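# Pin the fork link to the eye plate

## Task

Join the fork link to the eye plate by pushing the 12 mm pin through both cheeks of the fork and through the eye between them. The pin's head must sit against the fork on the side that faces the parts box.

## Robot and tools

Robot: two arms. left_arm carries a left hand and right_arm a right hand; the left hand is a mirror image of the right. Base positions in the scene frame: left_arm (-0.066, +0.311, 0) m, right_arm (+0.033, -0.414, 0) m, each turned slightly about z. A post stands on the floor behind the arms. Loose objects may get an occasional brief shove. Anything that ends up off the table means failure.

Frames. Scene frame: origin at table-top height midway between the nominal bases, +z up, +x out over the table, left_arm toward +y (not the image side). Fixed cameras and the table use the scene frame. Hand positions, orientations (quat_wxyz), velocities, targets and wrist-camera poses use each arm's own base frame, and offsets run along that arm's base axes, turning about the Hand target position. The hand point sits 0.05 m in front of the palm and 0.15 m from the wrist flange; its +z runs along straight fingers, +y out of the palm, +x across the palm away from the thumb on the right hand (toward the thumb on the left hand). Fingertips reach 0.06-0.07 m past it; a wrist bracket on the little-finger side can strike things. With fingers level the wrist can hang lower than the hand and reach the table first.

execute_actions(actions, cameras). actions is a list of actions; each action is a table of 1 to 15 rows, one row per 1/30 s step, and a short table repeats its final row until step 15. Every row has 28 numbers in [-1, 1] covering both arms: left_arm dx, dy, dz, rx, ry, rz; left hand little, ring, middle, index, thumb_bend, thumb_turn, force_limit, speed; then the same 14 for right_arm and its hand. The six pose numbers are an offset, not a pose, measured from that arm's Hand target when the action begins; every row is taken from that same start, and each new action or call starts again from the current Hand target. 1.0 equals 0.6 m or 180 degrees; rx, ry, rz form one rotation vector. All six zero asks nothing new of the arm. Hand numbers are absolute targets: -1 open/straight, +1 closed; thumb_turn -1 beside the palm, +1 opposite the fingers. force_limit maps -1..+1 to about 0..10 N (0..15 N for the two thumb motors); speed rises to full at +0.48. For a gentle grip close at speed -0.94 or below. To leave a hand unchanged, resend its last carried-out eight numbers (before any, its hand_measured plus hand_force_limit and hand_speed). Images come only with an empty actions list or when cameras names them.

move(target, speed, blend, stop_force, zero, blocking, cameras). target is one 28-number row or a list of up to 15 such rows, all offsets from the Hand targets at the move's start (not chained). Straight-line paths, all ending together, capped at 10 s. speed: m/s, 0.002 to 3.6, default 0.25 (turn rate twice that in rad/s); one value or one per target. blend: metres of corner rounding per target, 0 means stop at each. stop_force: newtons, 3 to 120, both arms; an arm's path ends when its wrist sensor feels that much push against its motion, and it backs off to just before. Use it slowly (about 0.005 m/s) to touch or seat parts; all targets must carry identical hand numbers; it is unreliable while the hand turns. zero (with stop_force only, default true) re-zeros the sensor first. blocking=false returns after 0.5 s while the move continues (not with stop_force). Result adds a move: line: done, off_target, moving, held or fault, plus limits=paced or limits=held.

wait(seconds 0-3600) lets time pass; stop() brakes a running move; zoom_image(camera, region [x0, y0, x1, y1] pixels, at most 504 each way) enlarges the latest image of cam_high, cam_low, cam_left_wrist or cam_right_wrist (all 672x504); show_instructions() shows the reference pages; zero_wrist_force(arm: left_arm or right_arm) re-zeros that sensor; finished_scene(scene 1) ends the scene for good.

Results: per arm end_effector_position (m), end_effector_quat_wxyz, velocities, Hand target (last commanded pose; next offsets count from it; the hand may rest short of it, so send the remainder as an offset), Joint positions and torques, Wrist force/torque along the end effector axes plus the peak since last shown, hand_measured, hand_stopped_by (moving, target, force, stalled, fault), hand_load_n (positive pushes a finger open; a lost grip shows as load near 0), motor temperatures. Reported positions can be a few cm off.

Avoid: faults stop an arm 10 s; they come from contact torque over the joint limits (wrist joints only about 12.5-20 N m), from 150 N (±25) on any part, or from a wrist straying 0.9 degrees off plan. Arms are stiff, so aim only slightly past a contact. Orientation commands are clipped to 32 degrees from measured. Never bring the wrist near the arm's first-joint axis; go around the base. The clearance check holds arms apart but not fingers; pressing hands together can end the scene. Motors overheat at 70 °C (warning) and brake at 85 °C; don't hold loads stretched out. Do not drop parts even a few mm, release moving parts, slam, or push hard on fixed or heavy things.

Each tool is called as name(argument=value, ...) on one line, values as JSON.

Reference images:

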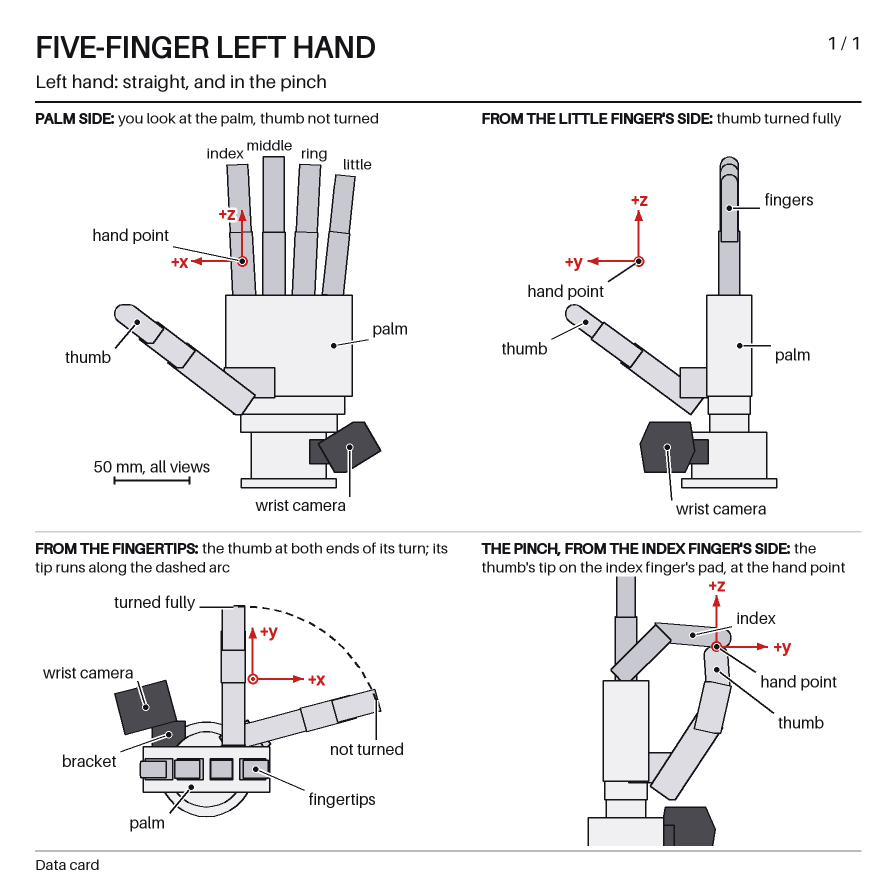

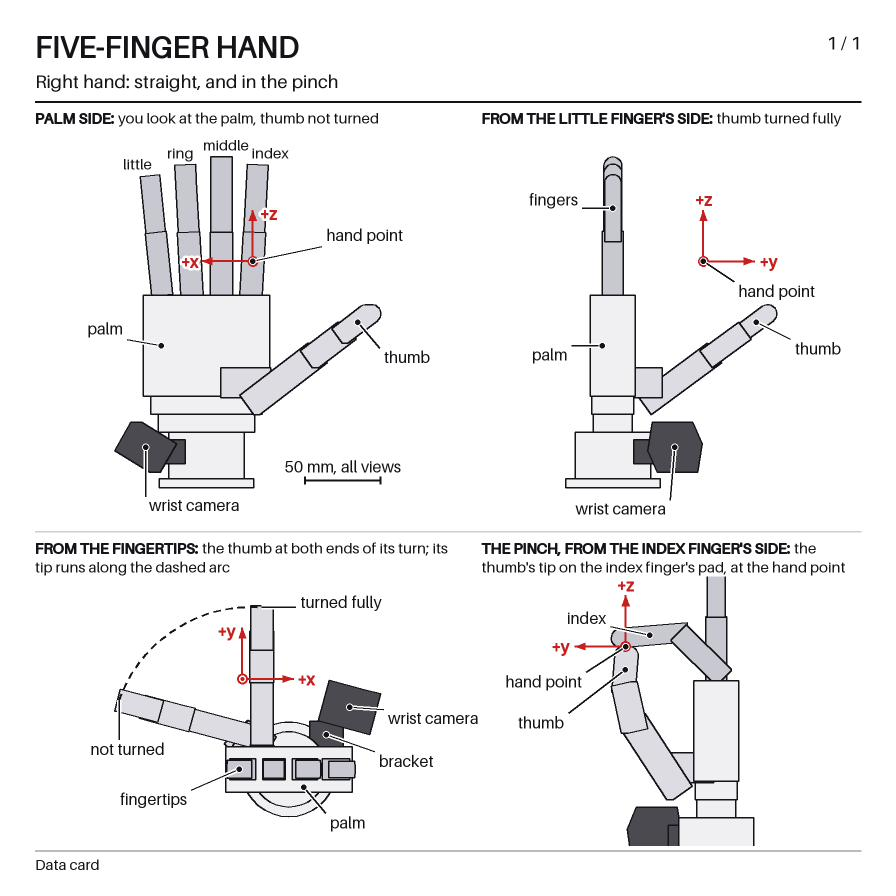

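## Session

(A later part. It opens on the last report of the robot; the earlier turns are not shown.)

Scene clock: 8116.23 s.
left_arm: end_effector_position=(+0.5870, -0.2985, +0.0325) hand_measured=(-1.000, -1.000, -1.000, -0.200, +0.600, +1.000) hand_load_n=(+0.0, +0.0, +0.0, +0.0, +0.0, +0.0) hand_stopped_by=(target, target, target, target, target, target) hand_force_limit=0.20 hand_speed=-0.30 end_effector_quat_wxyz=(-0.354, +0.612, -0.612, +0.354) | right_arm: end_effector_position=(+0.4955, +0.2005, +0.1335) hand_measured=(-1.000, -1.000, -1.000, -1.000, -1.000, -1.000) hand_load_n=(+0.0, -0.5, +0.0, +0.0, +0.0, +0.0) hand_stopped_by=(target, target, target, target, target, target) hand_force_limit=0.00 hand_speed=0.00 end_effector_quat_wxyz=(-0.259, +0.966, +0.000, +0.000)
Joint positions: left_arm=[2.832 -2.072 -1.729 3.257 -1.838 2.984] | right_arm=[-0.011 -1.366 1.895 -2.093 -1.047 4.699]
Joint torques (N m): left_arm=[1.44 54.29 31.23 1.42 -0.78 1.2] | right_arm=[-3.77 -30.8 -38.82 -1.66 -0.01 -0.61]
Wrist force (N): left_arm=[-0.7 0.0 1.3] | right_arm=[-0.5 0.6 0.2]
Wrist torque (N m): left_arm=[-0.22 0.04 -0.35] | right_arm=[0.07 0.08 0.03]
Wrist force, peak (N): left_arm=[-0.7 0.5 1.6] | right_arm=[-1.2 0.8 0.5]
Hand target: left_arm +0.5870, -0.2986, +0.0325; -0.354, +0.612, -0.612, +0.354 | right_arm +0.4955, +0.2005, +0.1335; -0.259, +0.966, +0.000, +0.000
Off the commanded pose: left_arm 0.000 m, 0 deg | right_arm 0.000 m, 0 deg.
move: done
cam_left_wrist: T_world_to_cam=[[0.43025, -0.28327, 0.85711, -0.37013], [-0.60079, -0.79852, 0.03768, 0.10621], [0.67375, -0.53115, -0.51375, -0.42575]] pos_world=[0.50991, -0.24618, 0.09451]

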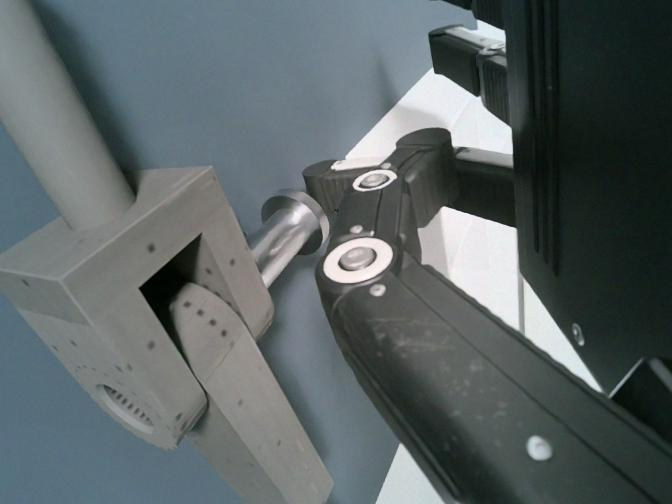

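move(target=[-0.04,0,0,0,0,0,-1,-1,-1,-0.2,0.6,1,0.2,-0.3, 0,0,0,0,0,0,-1,-1,-1,-1,-1,-1,0,0], speed=0.01, stop_force=3, cameras=["cam_left_wrist","cam_high"])

zoom_image(camera="cam_left_wrist", region=[200, 100, 420, 320])

zoom_image(camera="cam_high", region=[260, 190, 350, 290])

Scene clock: 8140.20 s.
left_arm: end_effector_position=(+0.5687, -0.2986, +0.0325) hand_measured=(-1.000, -1.000, -1.000, -0.200, +0.600, +1.000) hand_load_n=(-0.5, +0.0, +0.0, +2.0, +0.0, +0.0) hand_stopped_by=(target, target, target, target, target, target) hand_force_limit=0.20 hand_speed=-0.30 end_effector_quat_wxyz=(-0.354, +0.612, -0.612, +0.354) | right_arm: end_effector_position=(+0.4955, +0.2005, +0.1335) hand_measured=(-1.000, -1.000, -1.000, -1.000, -1.000, -1.000) hand_load_n=(+0.0, +0.0, +0.0, +0.0, +0.0, +0.0) hand_stopped_by=(target, target, target, target, target, target) hand_force_limit=0.00 hand_speed=0.00 end_effector_quat_wxyz=(-0.259, +0.966, +0.000, +0.000)
Joint positions: left_arm=[2.82 -2.043 -1.777 3.274 -1.848 2.977] | right_arm=[-0.011 -1.366 1.895 -2.093 -1.047 4.699]
Joint torques (N m): left_arm=[12.32 34.42 29.83 -1.93 1.78 1.84] | right_arm=[-3.48 -30.68 -39.08 -1.73 0 -0.46]
Wrist force (N): left_arm=[-0.9 -0.7 3.3] | right_arm=[-0.5 0.6 0.4]
Wrist torque (N m): left_arm=[-0.30 0.01 -0.35] | right_arm=[0.04 0.07 0.03]
Wrist force, peak (N): left_arm=[-1.6 -1.8 4.0] | right_arm=[-0.8 1.0 0.5]
Hand target: left_arm +0.5687, -0.2986, +0.0325; -0.354, +0.612, -0.612, +0.354 (not the last commanded pose) | right_arm +0.4955, +0.2005, +0.1335; -0.259, +0.966, +0.000, +0.000
Off the commanded pose: left_arm 0.006 m, 0 deg | right_arm 0.000 m, 0 deg.
move: contact (left_arm)
cam_left_wrist: T_world_to_cam=[[0.43023, -0.28326, 0.85713, -0.36232], [-0.60084, -0.79848, 0.03772, 0.09523], [0.67371, -0.53122, -0.51372, -0.41355]] pos_world=[0.49171, -0.24628, 0.09451]
Images, in order (width x height): cam_high 672x504, cam_left_wrist 672x504.

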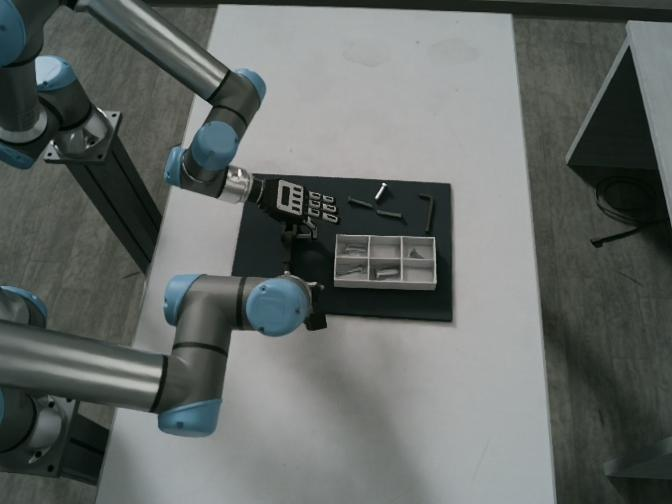

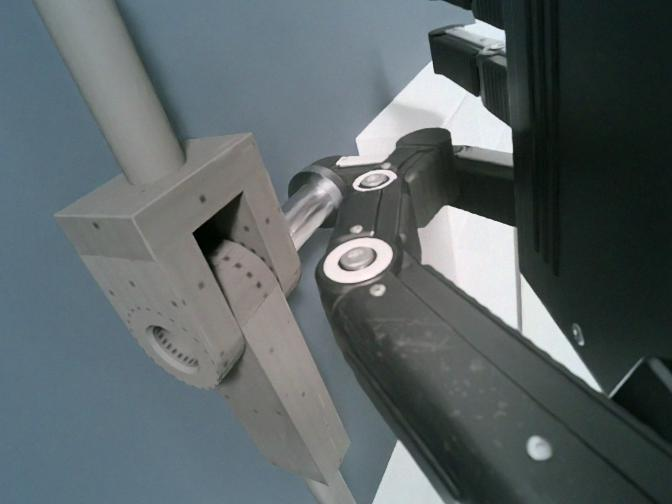

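Scaled by 2.291 from the camera's image (finer frame: 960x720).

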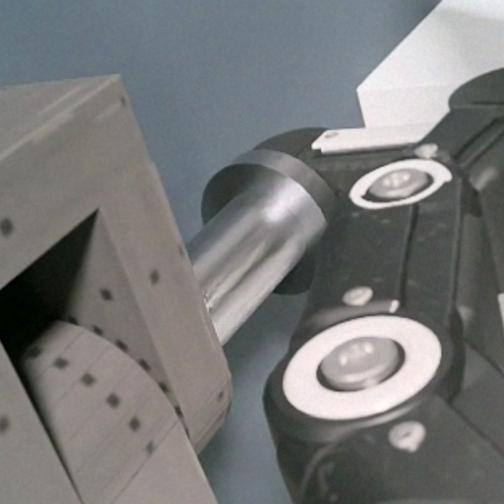

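Scaled by 5.040 from the camera's image (finer frame: 960x720).

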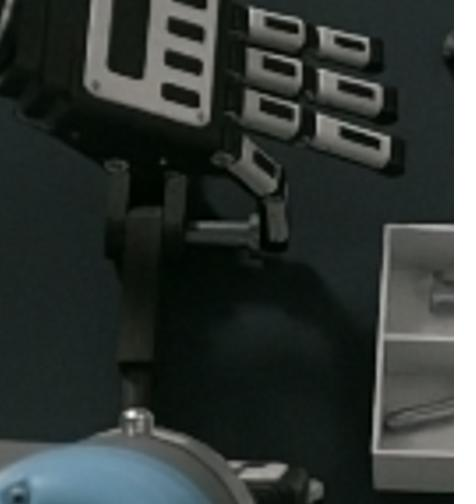

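move(target=[[0,0,0,0,0,0,-1,-1,-1,-0.2,0.6,1,0.2,-0.3, -0.1192,0,0,0.0833,0,0,1,1,1,-1,-1,-1,0,0],[0,0,0,0,0,0,-1,-1,-1,-0.2,0.6,1,0.2,-0.3, -0.1192,0.0825,-0.1225,0.0833,0,0,1,1,1,-1,-1,-1,0,0]], speed=0.08, cameras=["cam_high","cam_left_wrist","cam_right_wrist"])

Scene clock: 8182.47 s.
left_arm: end_effector_position=(+0.5687, -0.2986, +0.0325) hand_measured=(-1.000, -1.000, -1.000, -0.200, +0.600, +1.000) hand_load_n=(+0.0, +0.0, +0.0, +2.0, +0.0, +0.0) hand_stopped_by=(target, target, target, target, target, target) hand_force_limit=0.20 hand_speed=-0.30 end_effector_quat_wxyz=(-0.354, +0.612, -0.612, +0.354) | right_arm: end_effector_position=(+0.4239, +0.2500, +0.0600) hand_measured=(+1.000, +1.000, +1.000, -1.000, -1.000, -1.000) hand_load_n=(+0.0, +0.0, +0.5, +0.0, +0.0, +0.0) hand_stopped_by=(target, target, target, target, target, target) hand_force_limit=0.00 hand_speed=0.00 end_effector_quat_wxyz=(-0.383, +0.924, +0.000, +0.000)
Joint positions: left_arm=[2.82 -2.043 -1.777 3.274 -1.848 2.977] | right_arm=[-0.039 -1.355 2.204 -2.381 -0.786 4.657]
Joint torques (N m): left_arm=[11.29 34.43 29.39 -1.7 1.37 1.94] | right_arm=[-2.66 -38.09 -33.11 -4.52 0.6 0.34]
Wrist force (N): left_arm=[-0.9 -0.6 3.2] | right_arm=[-0.3 0.9 0.2]
Wrist torque (N m): left_arm=[-0.29 0.00 -0.35] | right_arm=[0.15 0.04 -0.07]
Wrist force, peak (N): left_arm=[-1.0 -0.6 3.4] | right_arm=[-0.6 1.2 0.9]
Hand target: left_arm +0.5687, -0.2986, +0.0325; -0.354, +0.612, -0.612, +0.354 | right_arm +0.4240, +0.2500, +0.0600; -0.383, +0.924, +0.000, +0.000
Off the commanded pose: left_arm 0.000 m, 0 deg | right_arm 0.000 m, 0 deg.
move: done
cam_left_wrist: T_world_to_cam=[[0.43023, -0.28326, 0.85713, -0.36232], [-0.60084, -0.79848, 0.03772, 0.09523], [0.67371, -0.53122, -0.51372, -0.41355]] pos_world=[0.49171, -0.24628, 0.09451]
cam_right_wrist: T_world_to_cam=[[0.20289, -0.69172, -0.69308, 0.12985], [-0.83958, -0.48714, 0.24041, 0.46662], [-0.50393, 0.53312, -0.67959, 0.23158]] pos_world=[0.48212, 0.19367, 0.1352]

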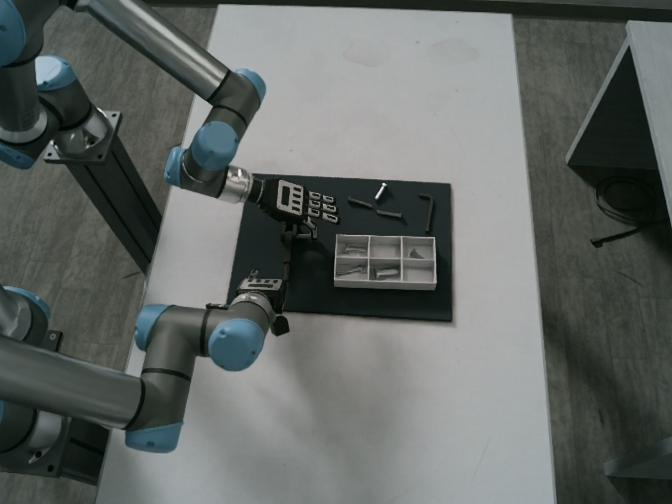

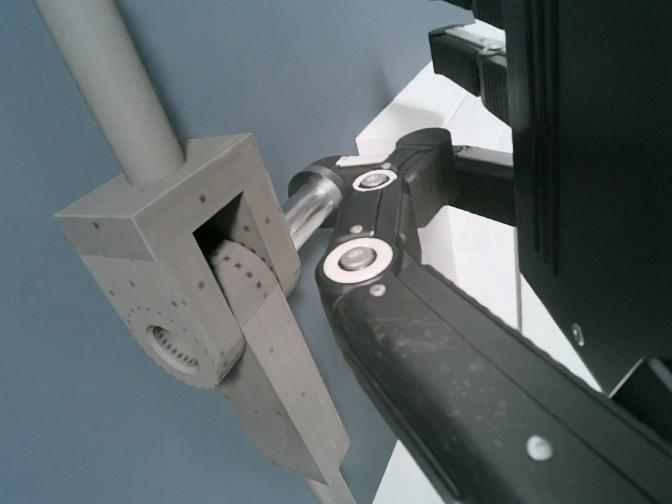

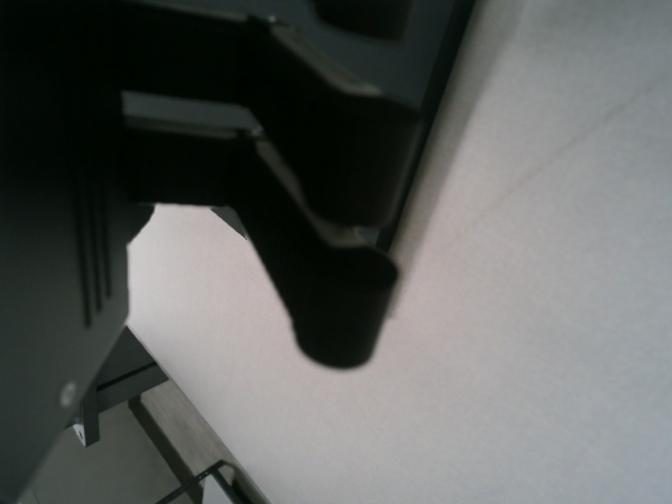

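move(target=[[0,0,0,0,0,0,-1,-1,-1,-0.2,0.6,1,0.2,-0.3, 0,0.0833,-0.04,0,0,0,1,1,1,-1,-1,-1,0,0],[0,0,0,0,0,0,-1,-1,-1,-0.2,0.6,1,0.2,-0.3, 0,0.15,-0.04,0,0,0,1,1,1,-1,-1,-1,0,0]], speed=0.05, blend=0.01, stop_force=5, cameras=["cam_high","cam_left_wrist","cam_right_wrist"])

Scene clock: 8192.27 s.
left_arm: end_effector_position=(+0.5687, -0.2986, +0.0325) hand_measured=(-1.000, -1.000, -1.000, -0.200, +0.600, +1.000) hand_load_n=(+0.0, +0.0, +0.0, +2.0, +0.0, +0.0) hand_stopped_by=(target, target, target, target, target, target) hand_force_limit=0.20 hand_speed=-0.30 end_effector_quat_wxyz=(-0.354, +0.612, -0.612, +0.354) | right_arm: end_effector_position=(+0.4240, +0.3400, +0.0360) hand_measured=(+1.000, +1.000, +1.000, -1.000, -1.000, -1.000) hand_load_n=(+0.0, +0.0, +0.0, +0.0, +0.0, +0.0) hand_stopped_by=(target, target, target, target, target, target) hand_force_limit=0.00 hand_speed=0.00 end_effector_quat_wxyz=(-0.383, +0.924, +0.000, +0.000)
Joint positions: left_arm=[2.82 -2.043 -1.777 3.274 -1.848 2.977] | right_arm=[0.154 -1.201 2.149 -2.671 -0.798 4.929]
Joint torques (N m): left_arm=[13.51 34.26 27.95 -1.81 1.22 1.92] | right_arm=[-4.41 -52.75 -6.35 -1.64 3.17 0.75]
Wrist force (N): left_arm=[-0.9 -0.6 3.3] | right_arm=[-0.3 0.6 0.1]
Wrist torque (N m): left_arm=[-0.29 0.01 -0.36] | right_arm=[0.09 0.05 -0.10]
Wrist force, peak (N): left_arm=[-1.0 -0.6 3.4] | right_arm=[-0.8 1.0 0.6]
Hand target: left_arm +0.5687, -0.2986, +0.0325; -0.354, +0.612, -0.612, +0.354 | right_arm +0.4240, +0.3400, +0.0360; -0.383, +0.924, +0.000, +0.000
Off the commanded pose: left_arm 0.000 m, 0 deg | right_arm 0.000 m, 0 deg.
move: done
cam_left_wrist: T_world_to_cam=[[0.43023, -0.28326, 0.85713, -0.36232], [-0.60084, -0.79848, 0.03772, 0.09523], [0.67371, -0.53122, -0.51372, -0.41355]] pos_world=[0.49171, -0.24628, 0.09451]
cam_right_wrist: T_world_to_cam=[[0.20305, -0.69183, -0.69293, 0.17545], [-0.83965, -0.48709, 0.24027, 0.51633], [-0.50374, 0.53303, -0.6798, 0.16737]] pos_world=[0.48222, 0.28367, 0.1113]

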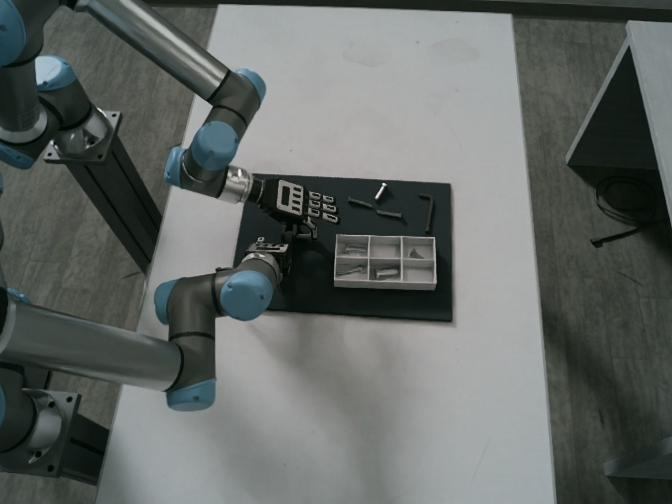

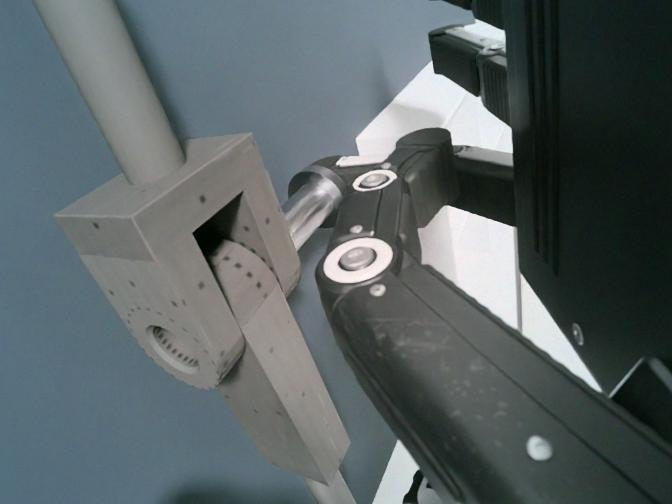

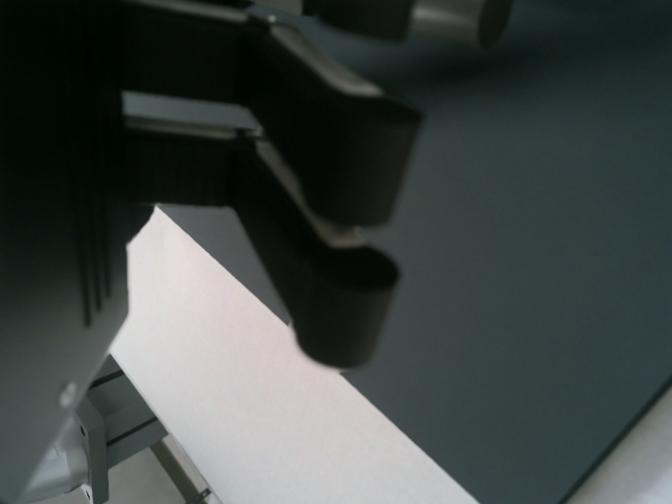

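move(target=[0,0,0,0,0,0,-1,-1,-1,-0.2,0.6,1,0.2,-0.3, 0,0.0433,0,0,0,0,1,1,1,-1,-1,-1,0,0], speed=0.03, stop_force=4, cameras=["cam_left_wrist","cam_right_wrist"])

Scene clock: 8200.60 s.
left_arm: end_effector_position=(+0.5687, -0.2986, +0.0325) hand_measured=(-1.000, -1.000, -1.000, -0.200, +0.600, +1.000) hand_load_n=(+0.0, +0.0, +0.0, +2.0, +0.0, +0.0) hand_stopped_by=(target, target, target, target, target, target) hand_force_limit=0.20 hand_speed=-0.30 end_effector_quat_wxyz=(-0.354, +0.612, -0.612, +0.354) | right_arm: end_effector_position=(+0.4240, +0.3660, +0.0360) hand_measured=(+1.000, +1.000, +1.000, -1.000, -1.000, -1.000) hand_load_n=(+0.5, +0.0, +0.0, +0.0, +0.0, +0.0) hand_stopped_by=(target, target, target, target, target, target) hand_force_limit=0.00 hand_speed=0.00 end_effector_quat_wxyz=(-0.383, +0.924, +0.000, +0.000)
Joint positions: left_arm=[2.82 -2.043 -1.777 3.274 -1.848 2.977] | right_arm=[0.207 -1.17 2.117 -2.721 -0.807 5.001]
Joint torques (N m): left_arm=[12.17 33.62 28.94 -1.88 1.23 1.72] | right_arm=[-6.46 -54.24 -6.09 -1.66 2.97 0.72]
Wrist force (N): left_arm=[-1.1 -0.6 3.1] | right_arm=[-0.3 1.2 0.0]
Wrist torque (N m): left_arm=[-0.28 0.02 -0.36] | right_arm=[0.21 0.04 -0.08]
Wrist force, peak (N): left_arm=[-0.9 -0.7 3.3] | right_arm=[-0.6 1.3 0.1]
Hand target: left_arm +0.5687, -0.2986, +0.0325; -0.354, +0.612, -0.612, +0.354 | right_arm +0.4240, +0.3660, +0.0360; -0.383, +0.924, +0.000, +0.000
Off the commanded pose: left_arm 0.000 m, 0 deg | right_arm 0.000 m, 0 deg.
move: done
cam_left_wrist: T_world_to_cam=[[0.43023, -0.28326, 0.85713, -0.36232], [-0.60084, -0.79848, 0.03772, 0.09523], [0.67371, -0.53122, -0.51372, -0.41355]] pos_world=[0.49171, -0.24628, 0.09451]
cam_right_wrist: T_world_to_cam=[[0.20305, -0.69183, -0.69293, 0.19344], [-0.83965, -0.48709, 0.24027, 0.52899], [-0.50374, 0.53303, -0.6798, 0.15351]] pos_world=[0.48222, 0.30967, 0.1113]

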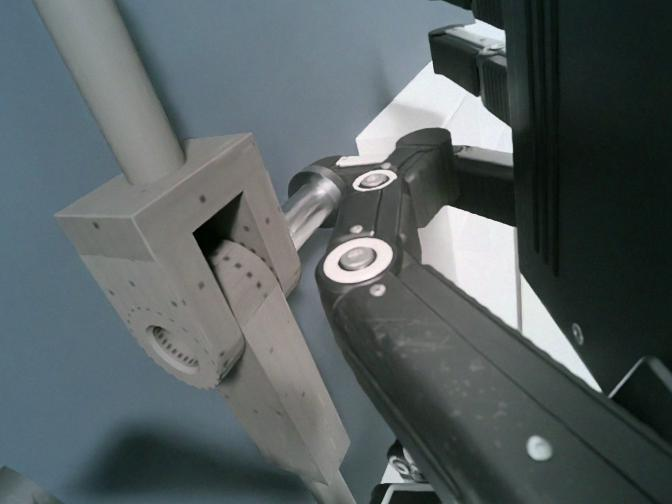

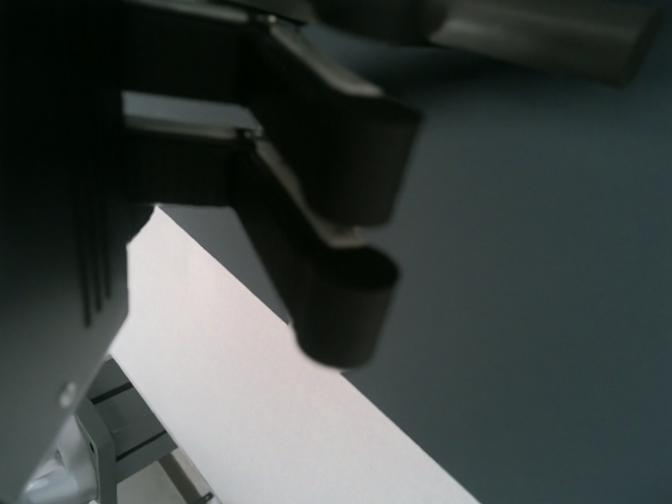

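move(target=[0,0,0,0,0,0,-1,-1,-1,-0.2,0.6,1,0.2,-0.3, 0.025,0,-0.0133,0,0,0,1,1,1,-1,-1,-1,0,0], speed=0.02, stop_force=3, cameras=["cam_left_wrist","cam_right_wrist"])

Scene clock: 8212.93 s.
left_arm: end_effector_position=(+0.5687, -0.2986, +0.0325) hand_measured=(-1.000, -1.000, -1.000, -0.200, +0.600, +1.000) hand_load_n=(+0.0, +0.0, +0.0, +2.0, +0.0, +0.0) hand_stopped_by=(target, target, target, target, target, target) hand_force_limit=0.20 hand_speed=-0.30 end_effector_quat_wxyz=(-0.354, +0.612, -0.612, +0.354) | right_arm: end_effector_position=(+0.4390, +0.3660, +0.0281) hand_measured=(+1.000, +1.000, +1.000, -1.000, -1.000, -1.000) hand_load_n=(+0.0, +0.5, +0.0, +0.0, +0.0, +0.0) hand_stopped_by=(target, target, target, target, target, target) hand_force_limit=0.00 hand_speed=0.00 end_effector_quat_wxyz=(-0.383, +0.924, +0.000, +0.000)
Joint positions: left_arm=[2.82 -2.043 -1.777 3.274 -1.848 2.977] | right_arm=[0.201 -1.132 2.082 -2.719 -0.806 4.993]
Joint torques (N m): left_arm=[11.23 34.18 29.46 -1.75 1.27 1.75] | right_arm=[4.4 -56.2 -6.37 -3.72 2.86 0.81]
Wrist force (N): left_arm=[-1.1 -0.7 3.2] | right_arm=[-0.5 0.9 -0.1]
Wrist torque (N m): left_arm=[-0.29 0.03 -0.36] | right_arm=[0.16 0.10 -0.11]
Wrist force, peak (N): left_arm=[-1.1 -0.6 3.3] | right_arm=[-0.4 1.4 0.1]
Hand target: left_arm +0.5687, -0.2986, +0.0325; -0.354, +0.612, -0.612, +0.354 | right_arm +0.4390, +0.3660, +0.0281; -0.383, +0.924, +0.000, +0.000
Off the commanded pose: left_arm 0.000 m, 0 deg | right_arm 0.000 m, 0 deg.
move: done
cam_left_wrist: T_world_to_cam=[[0.43023, -0.28326, 0.85713, -0.36232], [-0.60084, -0.79848, 0.03772, 0.09523], [0.67371, -0.53122, -0.51372, -0.41355]] pos_world=[0.49171, -0.24628, 0.09451]
cam_right_wrist: T_world_to_cam=[[0.20301, -0.69185, -0.69291, 0.18488], [-0.83966, -0.48706, 0.2403, 0.5435], [-0.50374, 0.53303, -0.6798, 0.15562]] pos_world=[0.49722, 0.30967, 0.1033]

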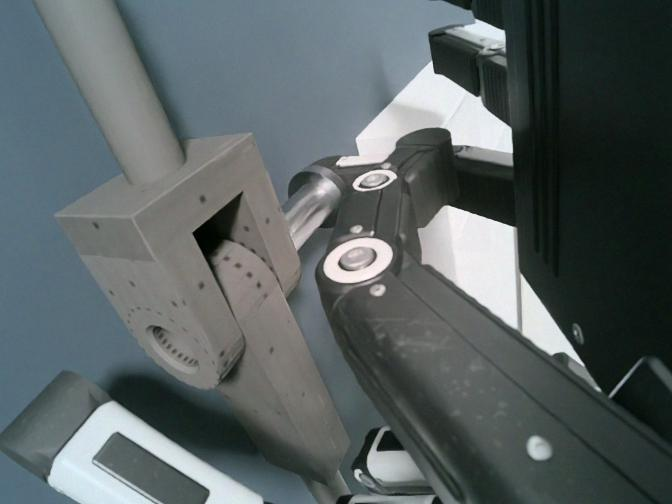

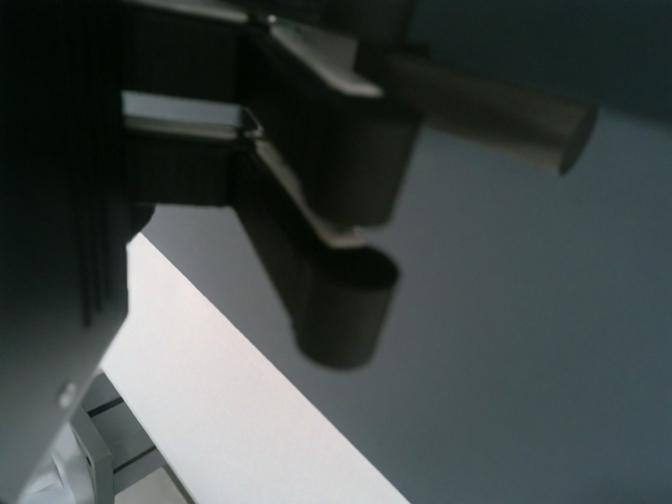

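move(target=[0,0,0,0,0,0,-1,-1,-1,-0.2,0.6,1,0.2,-0.3, 0.0083,-0.0083,0,0,0,0,1,1,1,-1,-1,-1,0,0], speed=0.02, stop_force=3, cameras=["cam_left_wrist"])

zoom_image(camera="cam_left_wrist", region=[0, 200, 300, 500])

Scene clock: 8226.40 s.
left_arm: end_effector_position=(+0.5687, -0.2986, +0.0325) hand_measured=(-1.000, -1.000, -1.000, -0.200, +0.600, +1.000) hand_load_n=(+0.0, -0.5, +0.0, +2.0, +0.0, +0.0) hand_stopped_by=(target, target, target, target, target, target) hand_force_limit=0.20 hand_speed=-0.30 end_effector_quat_wxyz=(-0.354, +0.612, -0.612, +0.354) | right_arm: end_effector_position=(+0.4439, +0.3610, +0.0281) hand_measured=(+1.000, +1.000, +1.000, -1.000, -1.000, -1.000) hand_load_n=(+0.0, +0.0, +0.0, +0.0, +0.0, -0.5) hand_stopped_by=(target, target, target, target, target, target) hand_force_limit=0.00 hand_speed=0.00 end_effector_quat_wxyz=(-0.383, +0.924, +0.000, +0.000)
Joint positions: left_arm=[2.82 -2.043 -1.777 3.274 -1.848 2.977] | right_arm=[0.189 -1.131 2.076 -2.702 -0.803 4.977]
Joint torques (N m): left_arm=[12.41 34.5 27.83 -1.79 1.21 1.73] | right_arm=[6.13 -38.08 -6.35 -6.04 0.26 0.71]
Wrist force (N): left_arm=[-1.0 -0.5 3.1] | right_arm=[-0.6 0.6 0.0]
Wrist torque (N m): left_arm=[-0.25 0.01 -0.36] | right_arm=[0.11 0.09 0.01]
Wrist force, peak (N): left_arm=[-1.1 -0.6 3.4] | right_arm=[-0.6 1.3 0.0]
Hand target: left_arm +0.5687, -0.2986, +0.0325; -0.354, +0.612, -0.612, +0.354 | right_arm +0.4439, +0.3610, +0.0281; -0.383, +0.924, +0.000, +0.000
Off the commanded pose: left_arm 0.000 m, 0 deg | right_arm 0.000 m, 0 deg.
move: done
cam_left_wrist: T_world_to_cam=[[0.43023, -0.28326, 0.85713, -0.36232], [-0.60084, -0.79848, 0.03772, 0.09523], [0.67371, -0.53122, -0.51372, -0.41355]] pos_world=[0.49171, -0.24628, 0.09451]

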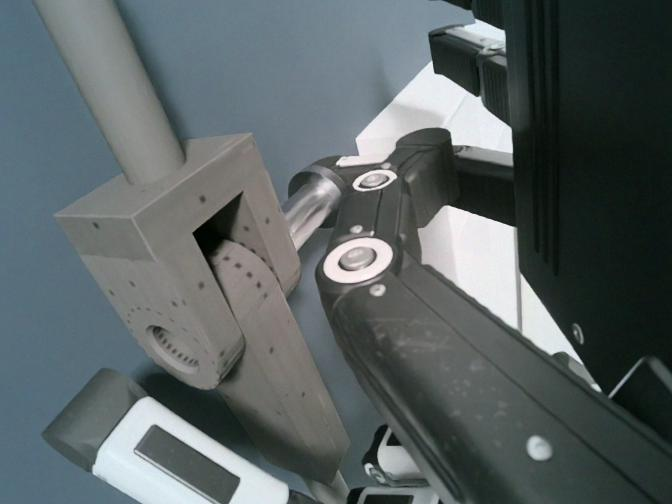

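Scaled by 1.680 from the camera's image (finer frame: 960x720).

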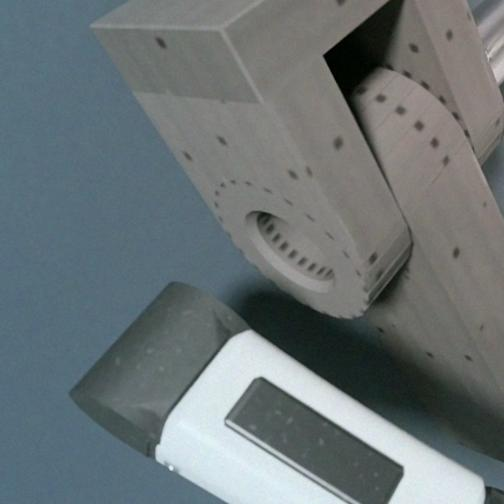

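move(target=[0,0,0,0,0,0,-1,-1,-1,-0.2,0.6,1,0.2,-0.3, 0.0333,0,0,0,0,0,1,1,1,-1,-1,-1,0,0], speed=0.006, stop_force=3, cameras=["cam_left_wrist"])

zoom_image(camera="cam_left_wrist", region=[40, 120, 360, 440])

Scene clock: 8237.77 s.
left_arm: end_effector_position=(+0.5687, -0.2986, +0.0325) hand_measured=(-1.000, -1.000, -1.000, -0.200, +0.600, +1.000) hand_load_n=(+0.0, +0.0, +0.0, +2.5, +0.0, +0.0) hand_stopped_by=(target, target, target, target, target, target) hand_force_limit=0.20 hand_speed=-0.30 end_effector_quat_wxyz=(-0.354, +0.612, -0.612, +0.354) | right_arm: end_effector_position=(+0.4562, +0.3610, +0.0281) hand_measured=(+1.000, +1.000, +1.000, -1.000, -1.000, -1.000) hand_load_n=(+0.0, +0.0, +0.0, +0.0, +0.0, +0.0) hand_stopped_by=(target, target, target, target, target, target) hand_force_limit=0.00 hand_speed=0.00 end_effector_quat_wxyz=(-0.383, +0.924, +0.000, +0.000)
Joint positions: left_arm=[2.82 -2.043 -1.777 3.274 -1.848 2.977] | right_arm=[0.185 -1.113 2.043 -2.683 -0.803 4.971]
Joint torques (N m): left_arm=[9.19 37.33 28.04 -1.77 0.82 1.46] | right_arm=[4.37 -57.31 -7.6 -6.23 2.45 0.63]
Wrist force (N): left_arm=[-0.8 -1.1 3.5] | right_arm=[-1.3 0.9 -0.2]
Wrist torque (N m): left_arm=[-0.33 0.01 -0.35] | right_arm=[0.18 0.01 -0.02]
Wrist force, peak (N): left_arm=[-1.0 -0.7 4.2] | right_arm=[-4.4 1.0 -1.6]
Hand target: left_arm +0.5687, -0.2986, +0.0325; -0.354, +0.612, -0.612, +0.354 | right_arm +0.4562, +0.3610, +0.0281; -0.383, +0.924, +0.000, +0.000 (not the last commanded pose)
Off the commanded pose: left_arm 0.000 m, 0 deg | right_arm 0.008 m, 0 deg.
move: contact (right_arm)
cam_left_wrist: T_world_to_cam=[[0.43025, -0.28327, 0.85711, -0.36233], [-0.60079, -0.79852, 0.03768, 0.09519], [0.67375, -0.53115, -0.51375, -0.41354]] pos_world=[0.49171, -0.24628, 0.09451]

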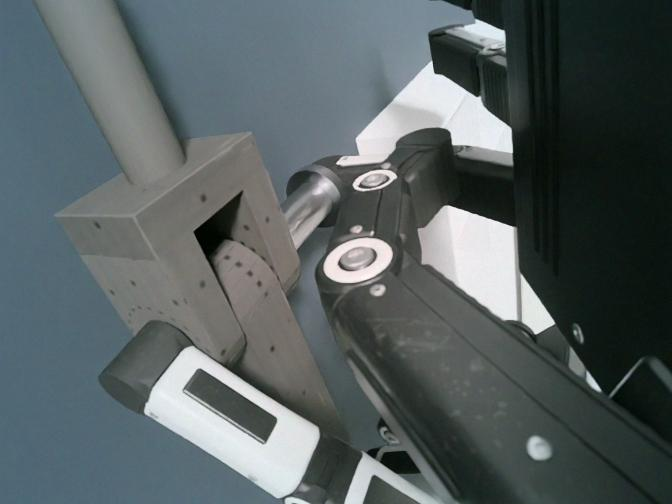

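Scaled by 1.575 from the camera's image (finer frame: 960x720).

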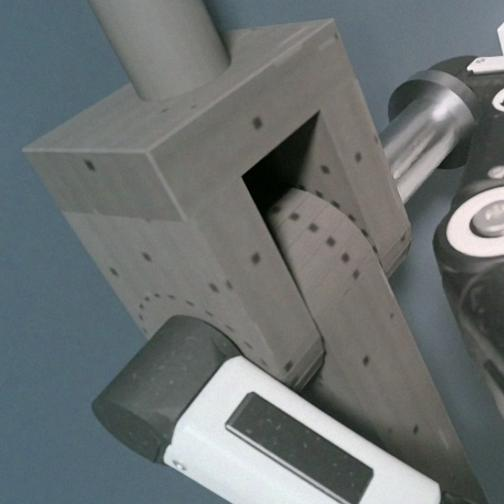

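move(target=[-0.0167,0,0,0,0,0,-1,-1,-1,-0.2,0.6,1,0.2,-0.3, 0,0,0,0,0,0,1,1,1,-1,-1,-1,0,0], speed=0.003, stop_force=6, cameras=["cam_left_wrist"])

zoom_image(camera="cam_left_wrist", region=[40, 120, 360, 440])

Scene clock: 8249.80 s.
left_arm: end_effector_position=(+0.5659, -0.2986, +0.0325) hand_measured=(-1.000, -1.000, -1.000, -0.200, +0.600, +1.000) hand_load_n=(+0.0, +0.0, +0.0, +8.0, +0.0, +0.0) hand_stopped_by=(target, target, target, target, target, target) hand_force_limit=0.20 hand_speed=-0.30 end_effector_quat_wxyz=(-0.354, +0.612, -0.612, +0.354) | right_arm: end_effector_position=(+0.4562, +0.3610, +0.0281) hand_measured=(+1.000, +1.000, +1.000, -1.000, -1.000, -1.000) hand_load_n=(+0.0, +0.0, +0.0, +0.0, +0.0, -0.5) hand_stopped_by=(target, target, target, target, target, target) hand_force_limit=0.00 hand_speed=0.00 end_effector_quat_wxyz=(-0.383, +0.924, +0.000, +0.000)
Joint positions: left_arm=[2.818 -2.039 -1.784 3.277 -1.85 2.976] | right_arm=[0.185 -1.113 2.043 -2.683 -0.803 4.971]
Joint torques (N m): left_arm=[7.39 33.08 26.73 -3.59 1.64 1.06] | right_arm=[3.99 -57.47 -13.2 -5.31 0.07 0.61]
Wrist force (N): left_arm=[-1.0 -4.9 8.1] | right_arm=[-5.7 0.7 0.0]
Wrist torque (N m): left_arm=[-0.48 0.06 -0.37] | right_arm=[0.14 0.04 -0.28]
Wrist force, peak (N): left_arm=[-0.6 -5.3 8.4] | right_arm=[-6.5 1.0 0.0]
Hand target: left_arm +0.5659, -0.2986, +0.0325; -0.354, +0.612, -0.612, +0.354 (not the last commanded pose) | right_arm +0.4562, +0.3610, +0.0281; -0.383, +0.924, +0.000, +0.000
Off the commanded pose: left_arm 0.007 m, 0 deg | right_arm 0.000 m, 0 deg.
move: contact (left_arm)
cam_left_wrist: T_world_to_cam=[[0.43023, -0.28326, 0.85713, -0.36112], [-0.60084, -0.79848, 0.03772, 0.09354], [0.67371, -0.53122, -0.51372, -0.41166]] pos_world=[0.48891, -0.24628, 0.09451]

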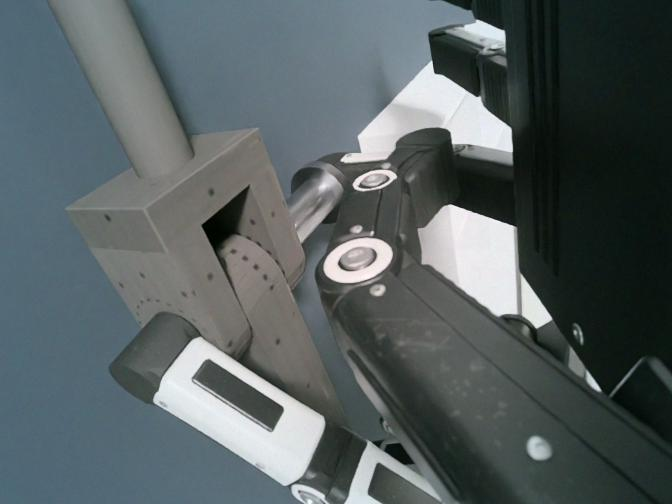

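Scaled by 1.575 from the camera's image (finer frame: 960x720).

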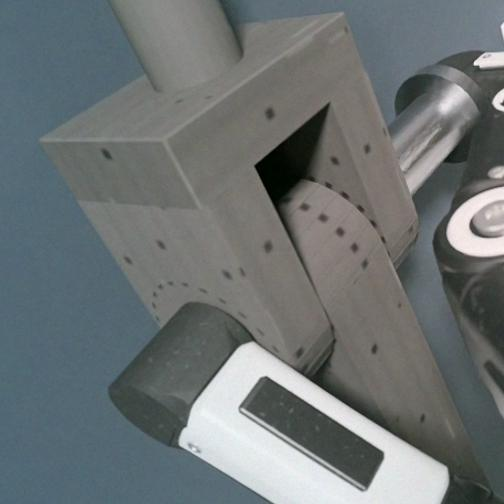

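move(target=[[-0.001,0.0033,0,0,0,0,-1,-1,-1,-0.2,0.6,1,0.2,-0.3, 0,0,0,0,0,0,1,1,1,-1,-1,-1,0,0],[-0.001,0,0.0033,0,0,0,-1,-1,-1,-0.2,0.6,1,0.2,-0.3, 0,0,0,0,0,0,1,1,1,-1,-1,-1,0,0],[-0.001,-0.0033,0,0,0,0,-1,-1,-1,-0.2,0.6,1,0.2,-0.3, 0,0,0,0,0,0,1,1,1,-1,-1,-1,0,0],[-0.001,0,-0.0033,0,0,0,-1,-1,-1,-0.2,0.6,1,0.2,-0.3, 0,0,0,0,0,0,1,1,1,-1,-1,-1,0,0],[-0.001,0.0033,0,0,0,0,-1,-1,-1,-0.2,0.6,1,0.2,-0.3, 0,0,0,0,0,0,1,1,1,-1,-1,-1,0,0],[-0.001,0,0,0,0,0,-1,-1,-1,-0.2,0.6,1,0.2,-0.3, 0,0,0,0,0,0,1,1,1,-1,-1,-1,0,0]], speed=0.01, blend=0.001, cameras=["cam_left_wrist"])

zoom_image(camera="cam_left_wrist", region=[40, 120, 360, 440])

Scene clock: 8277.30 s.
left_arm: end_effector_position=(+0.5654, -0.2986, +0.0325) hand_measured=(-1.000, -1.000, -1.000, -0.200, +0.600, +1.000) hand_load_n=(+0.0, +0.0, +0.0, +2.0, +0.0, +0.0) hand_stopped_by=(target, target, target, target, target, target) hand_force_limit=0.20 hand_speed=-0.30 end_effector_quat_wxyz=(-0.354, +0.612, -0.612, +0.354) | right_arm: end_effector_position=(+0.4562, +0.3610, +0.0281) hand_measured=(+1.000, +1.000, +1.000, -1.000, -1.000, -1.000) hand_load_n=(+0.0, +0.0, +0.0, +0.0, +0.0, +0.0) hand_stopped_by=(target, target, target, target, target, target) hand_force_limit=0.00 hand_speed=0.00 end_effector_quat_wxyz=(-0.383, +0.924, +0.000, +0.000)
Joint positions: left_arm=[2.817 -2.038 -1.785 3.277 -1.851 2.976] | right_arm=[0.185 -1.113 2.043 -2.683 -0.803 4.971]
Joint torques (N m): left_arm=[-8.24 37.73 22.22 -1.21 0.32 -1.59] | right_arm=[-3.48 -56.74 -31.5 -4.65 0.17 0.56]
Wrist force (N): left_arm=[-2.1 -1.2 3.1] | right_arm=[-1.1 1.1 -0.5]
Wrist torque (N m): left_arm=[-0.28 0.06 -0.38] | right_arm=[0.20 -0.02 -0.02]
Wrist force, peak (N): left_arm=[0.3 -4.5 9.2] | right_arm=[-11.2 1.0 -0.6]
Hand target: left_arm +0.5653, -0.2986, +0.0325; -0.354, +0.612, -0.612, +0.354 | right_arm +0.4562, +0.3610, +0.0281; -0.383, +0.924, +0.000, +0.000
Off the commanded pose: left_arm 0.000 m, 0 deg | right_arm 0.000 m, 0 deg.
move: done
cam_left_wrist: T_world_to_cam=[[0.43016, -0.28321, 0.85718, -0.3609], [-0.60075, -0.79855, 0.03763, 0.09313], [0.67384, -0.53114, -0.51364, -0.41125]] pos_world=[0.48831, -0.24628, 0.09461]

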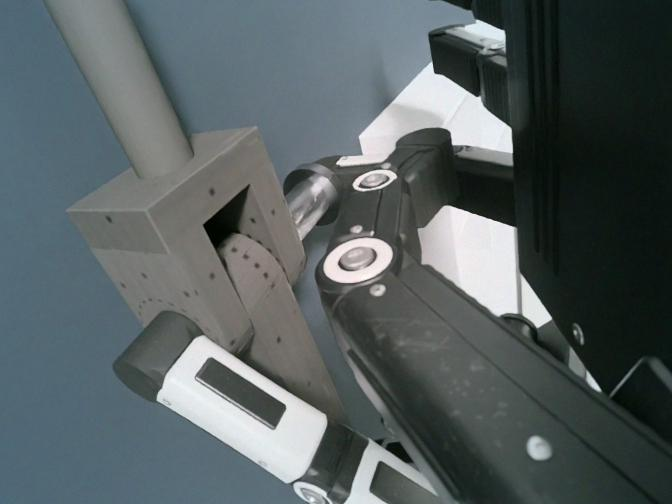

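Scaled by 1.575 from the camera's image (finer frame: 960x720).

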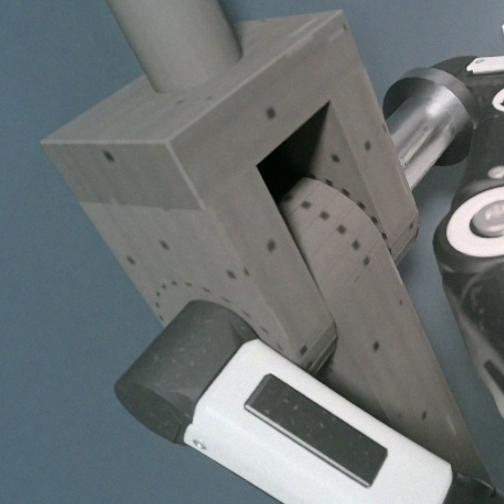

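move(target=[-0.0167,0,0,0,0,0,-1,-1,-1,-0.2,0.6,1,0.2,-0.3, 0,0,0,0,0,0,1,1,1,-1,-1,-1,0,0], speed=0.003, stop_force=5, cameras=["cam_left_wrist"])

zoom_image(camera="cam_left_wrist", region=[40, 120, 360, 440])

Scene clock: 8292.57 s.
left_arm: end_effector_position=(+0.5553, -0.2986, +0.0325) hand_measured=(-1.000, -1.000, -1.000, -0.200, +0.600, +1.000) hand_load_n=(+0.0, +0.0, +0.0, +6.0, +0.0, +0.0) hand_stopped_by=(target, target, target, target, target, target) hand_force_limit=0.20 hand_speed=-0.30 end_effector_quat_wxyz=(-0.354, +0.612, -0.612, +0.354) | right_arm: end_effector_position=(+0.4562, +0.3610, +0.0281) hand_measured=(+1.000, +1.000, +1.000, -1.000, -1.000, -1.000) hand_load_n=(+0.0, +0.0, +0.0, +0.0, +0.0, +0.0) hand_stopped_by=(target, target, target, target, target, target) hand_force_limit=0.00 hand_speed=0.00 end_effector_quat_wxyz=(-0.383, +0.924, +0.000, +0.000)
Joint positions: left_arm=[2.81 -2.022 -1.811 3.286 -1.857 2.972] | right_arm=[0.185 -1.113 2.043 -2.683 -0.803 4.971]
Joint torques (N m): left_arm=[-14.66 42.45 20.57 -0.25 -0.2 -2.02] | right_arm=[-6.35 -57.3 -32.17 -3.6 0.18 0.68]
Wrist force (N): left_arm=[-1.5 -3.6 6.6] | right_arm=[-4.1 1.4 -0.1]
Wrist torque (N m): left_arm=[-0.40 0.07 -0.39] | right_arm=[0.20 0.08 -0.18]
Wrist force, peak (N): left_arm=[-1.2 -4.5 6.5] | right_arm=[-4.1 1.5 0.3]
Hand target: left_arm +0.5553, -0.2986, +0.0325; -0.354, +0.612, -0.612, +0.354 | right_arm +0.4562, +0.3610, +0.0281; -0.383, +0.924, +0.000, +0.000
Off the commanded pose: left_arm 0.000 m, 0 deg | right_arm 0.000 m, 0 deg.
move: done
cam_left_wrist: T_world_to_cam=[[0.43023, -0.28326, 0.85713, -0.35651], [-0.60084, -0.79848, 0.03772, 0.08712], [0.67371, -0.53122, -0.51372, -0.40445]] pos_world=[0.47821, -0.24628, 0.09451]

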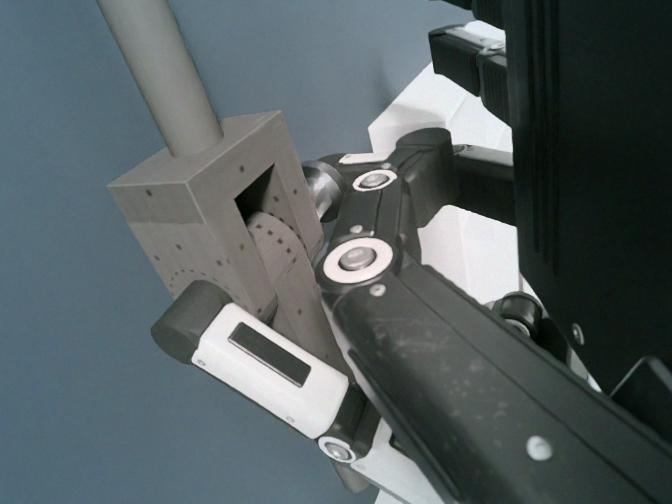

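Scaled by 1.575 from the camera's image (finer frame: 960x720).

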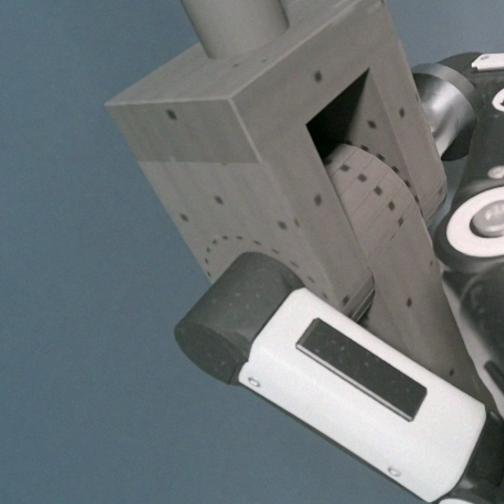

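move(target=[0.0033,0,0,0,0,0,-1,-1,-1,-0.2,0.6,1,0.2,-0.3, -0.0333,0,0,0,0,0,1,1,1,-1,-1,-1,0,0], speed=0.02, cameras=["cam_left_wrist","cam_right_wrist"])

zoom_image(camera="cam_left_wrist", region=[80, 120, 380, 420])

Scene clock: 8310.70 s.
left_arm: end_effector_position=(+0.5573, -0.2986, +0.0325) hand_measured=(-1.000, -1.000, -1.000, -0.200, +0.600, +1.000) hand_load_n=(+0.0, +0.0, +0.0, +0.5, +0.0, +0.0) hand_stopped_by=(target, target, target, target, target, target) hand_force_limit=0.20 hand_speed=-0.30 end_effector_quat_wxyz=(-0.354, +0.612, -0.612, +0.354) | right_arm: end_effector_position=(+0.4361, +0.3610, +0.0281) hand_measured=(+1.000, +1.000, +1.000, -1.000, -1.000, -1.000) hand_load_n=(-0.5, +0.0, +0.5, +0.0, +0.0, -0.5) hand_stopped_by=(target, target, target, target, target, target) hand_force_limit=0.00 hand_speed=0.00 end_effector_quat_wxyz=(-0.383, +0.924, +0.000, +0.000)
Joint positions: left_arm=[2.812 -2.026 -1.806 3.284 -1.855 2.973] | right_arm=[0.192 -1.141 2.096 -2.715 -0.804 4.981]
Joint torques (N m): left_arm=[11.27 34.23 27.41 -1.55 1.28 1.88] | right_arm=[-0.17 -34.76 -31.24 -2.33 -0.35 -0.32]
Wrist force (N): left_arm=[-0.4 0.1 1.4] | right_arm=[-0.2 0.9 0.2]
Wrist torque (N m): left_arm=[-0.17 -0.06 -0.35] | right_arm=[0.15 0.01 0.05]
Wrist force, peak (N): left_arm=[-1.5 -3.7 6.8] | right_arm=[-4.3 1.2 0.0]
Hand target: left_arm +0.5573, -0.2986, +0.0325; -0.354, +0.612, -0.612, +0.354 | right_arm +0.4362, +0.3610, +0.0281; -0.383, +0.924, +0.000, +0.000
Off the commanded pose: left_arm 0.000 m, 0 deg | right_arm 0.000 m, 0 deg.
move: done
cam_left_wrist: T_world_to_cam=[[0.43023, -0.28326, 0.85713, -0.35742], [-0.60084, -0.79848, 0.03772, 0.08838], [0.67371, -0.53122, -0.51372, -0.40587]] pos_world=[0.48031, -0.24628, 0.09451]
cam_right_wrist: T_world_to_cam=[[0.20308, -0.69176, -0.69299, 0.18196], [-0.83966, -0.48711, 0.24019, 0.53866], [-0.50371, 0.5331, -0.67976, 0.15679]] pos_world=[0.49432, 0.30467, 0.1033]

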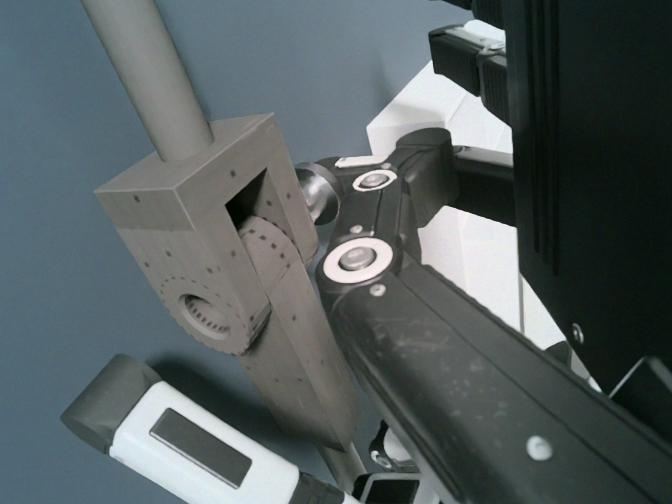

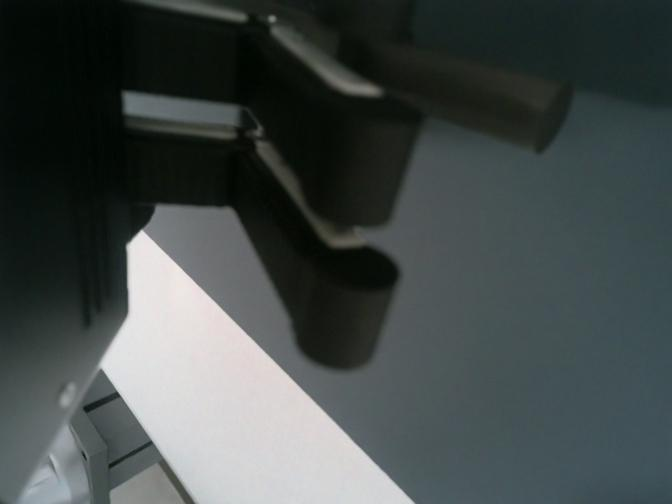

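Scaled by 1.680 from the camera's image (finer frame: 960x720).

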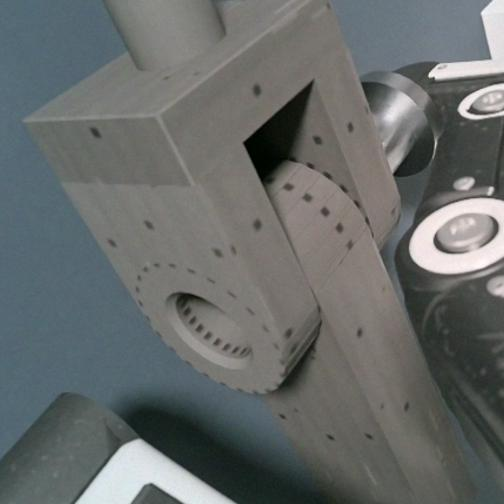

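zoom_image(camera="cam_left_wrist", region=[150, 260, 260, 370])

Scaled by 4.582 from the camera's image (finer frame: 960x720).

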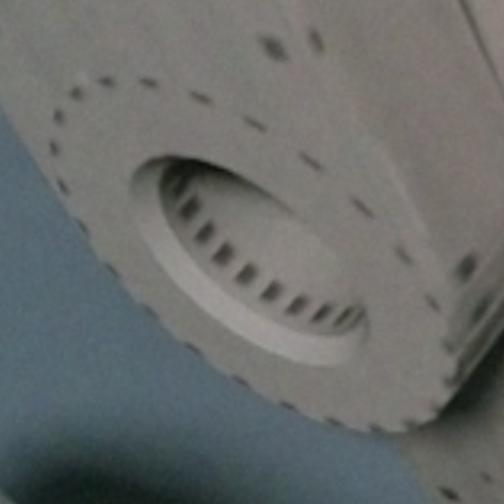

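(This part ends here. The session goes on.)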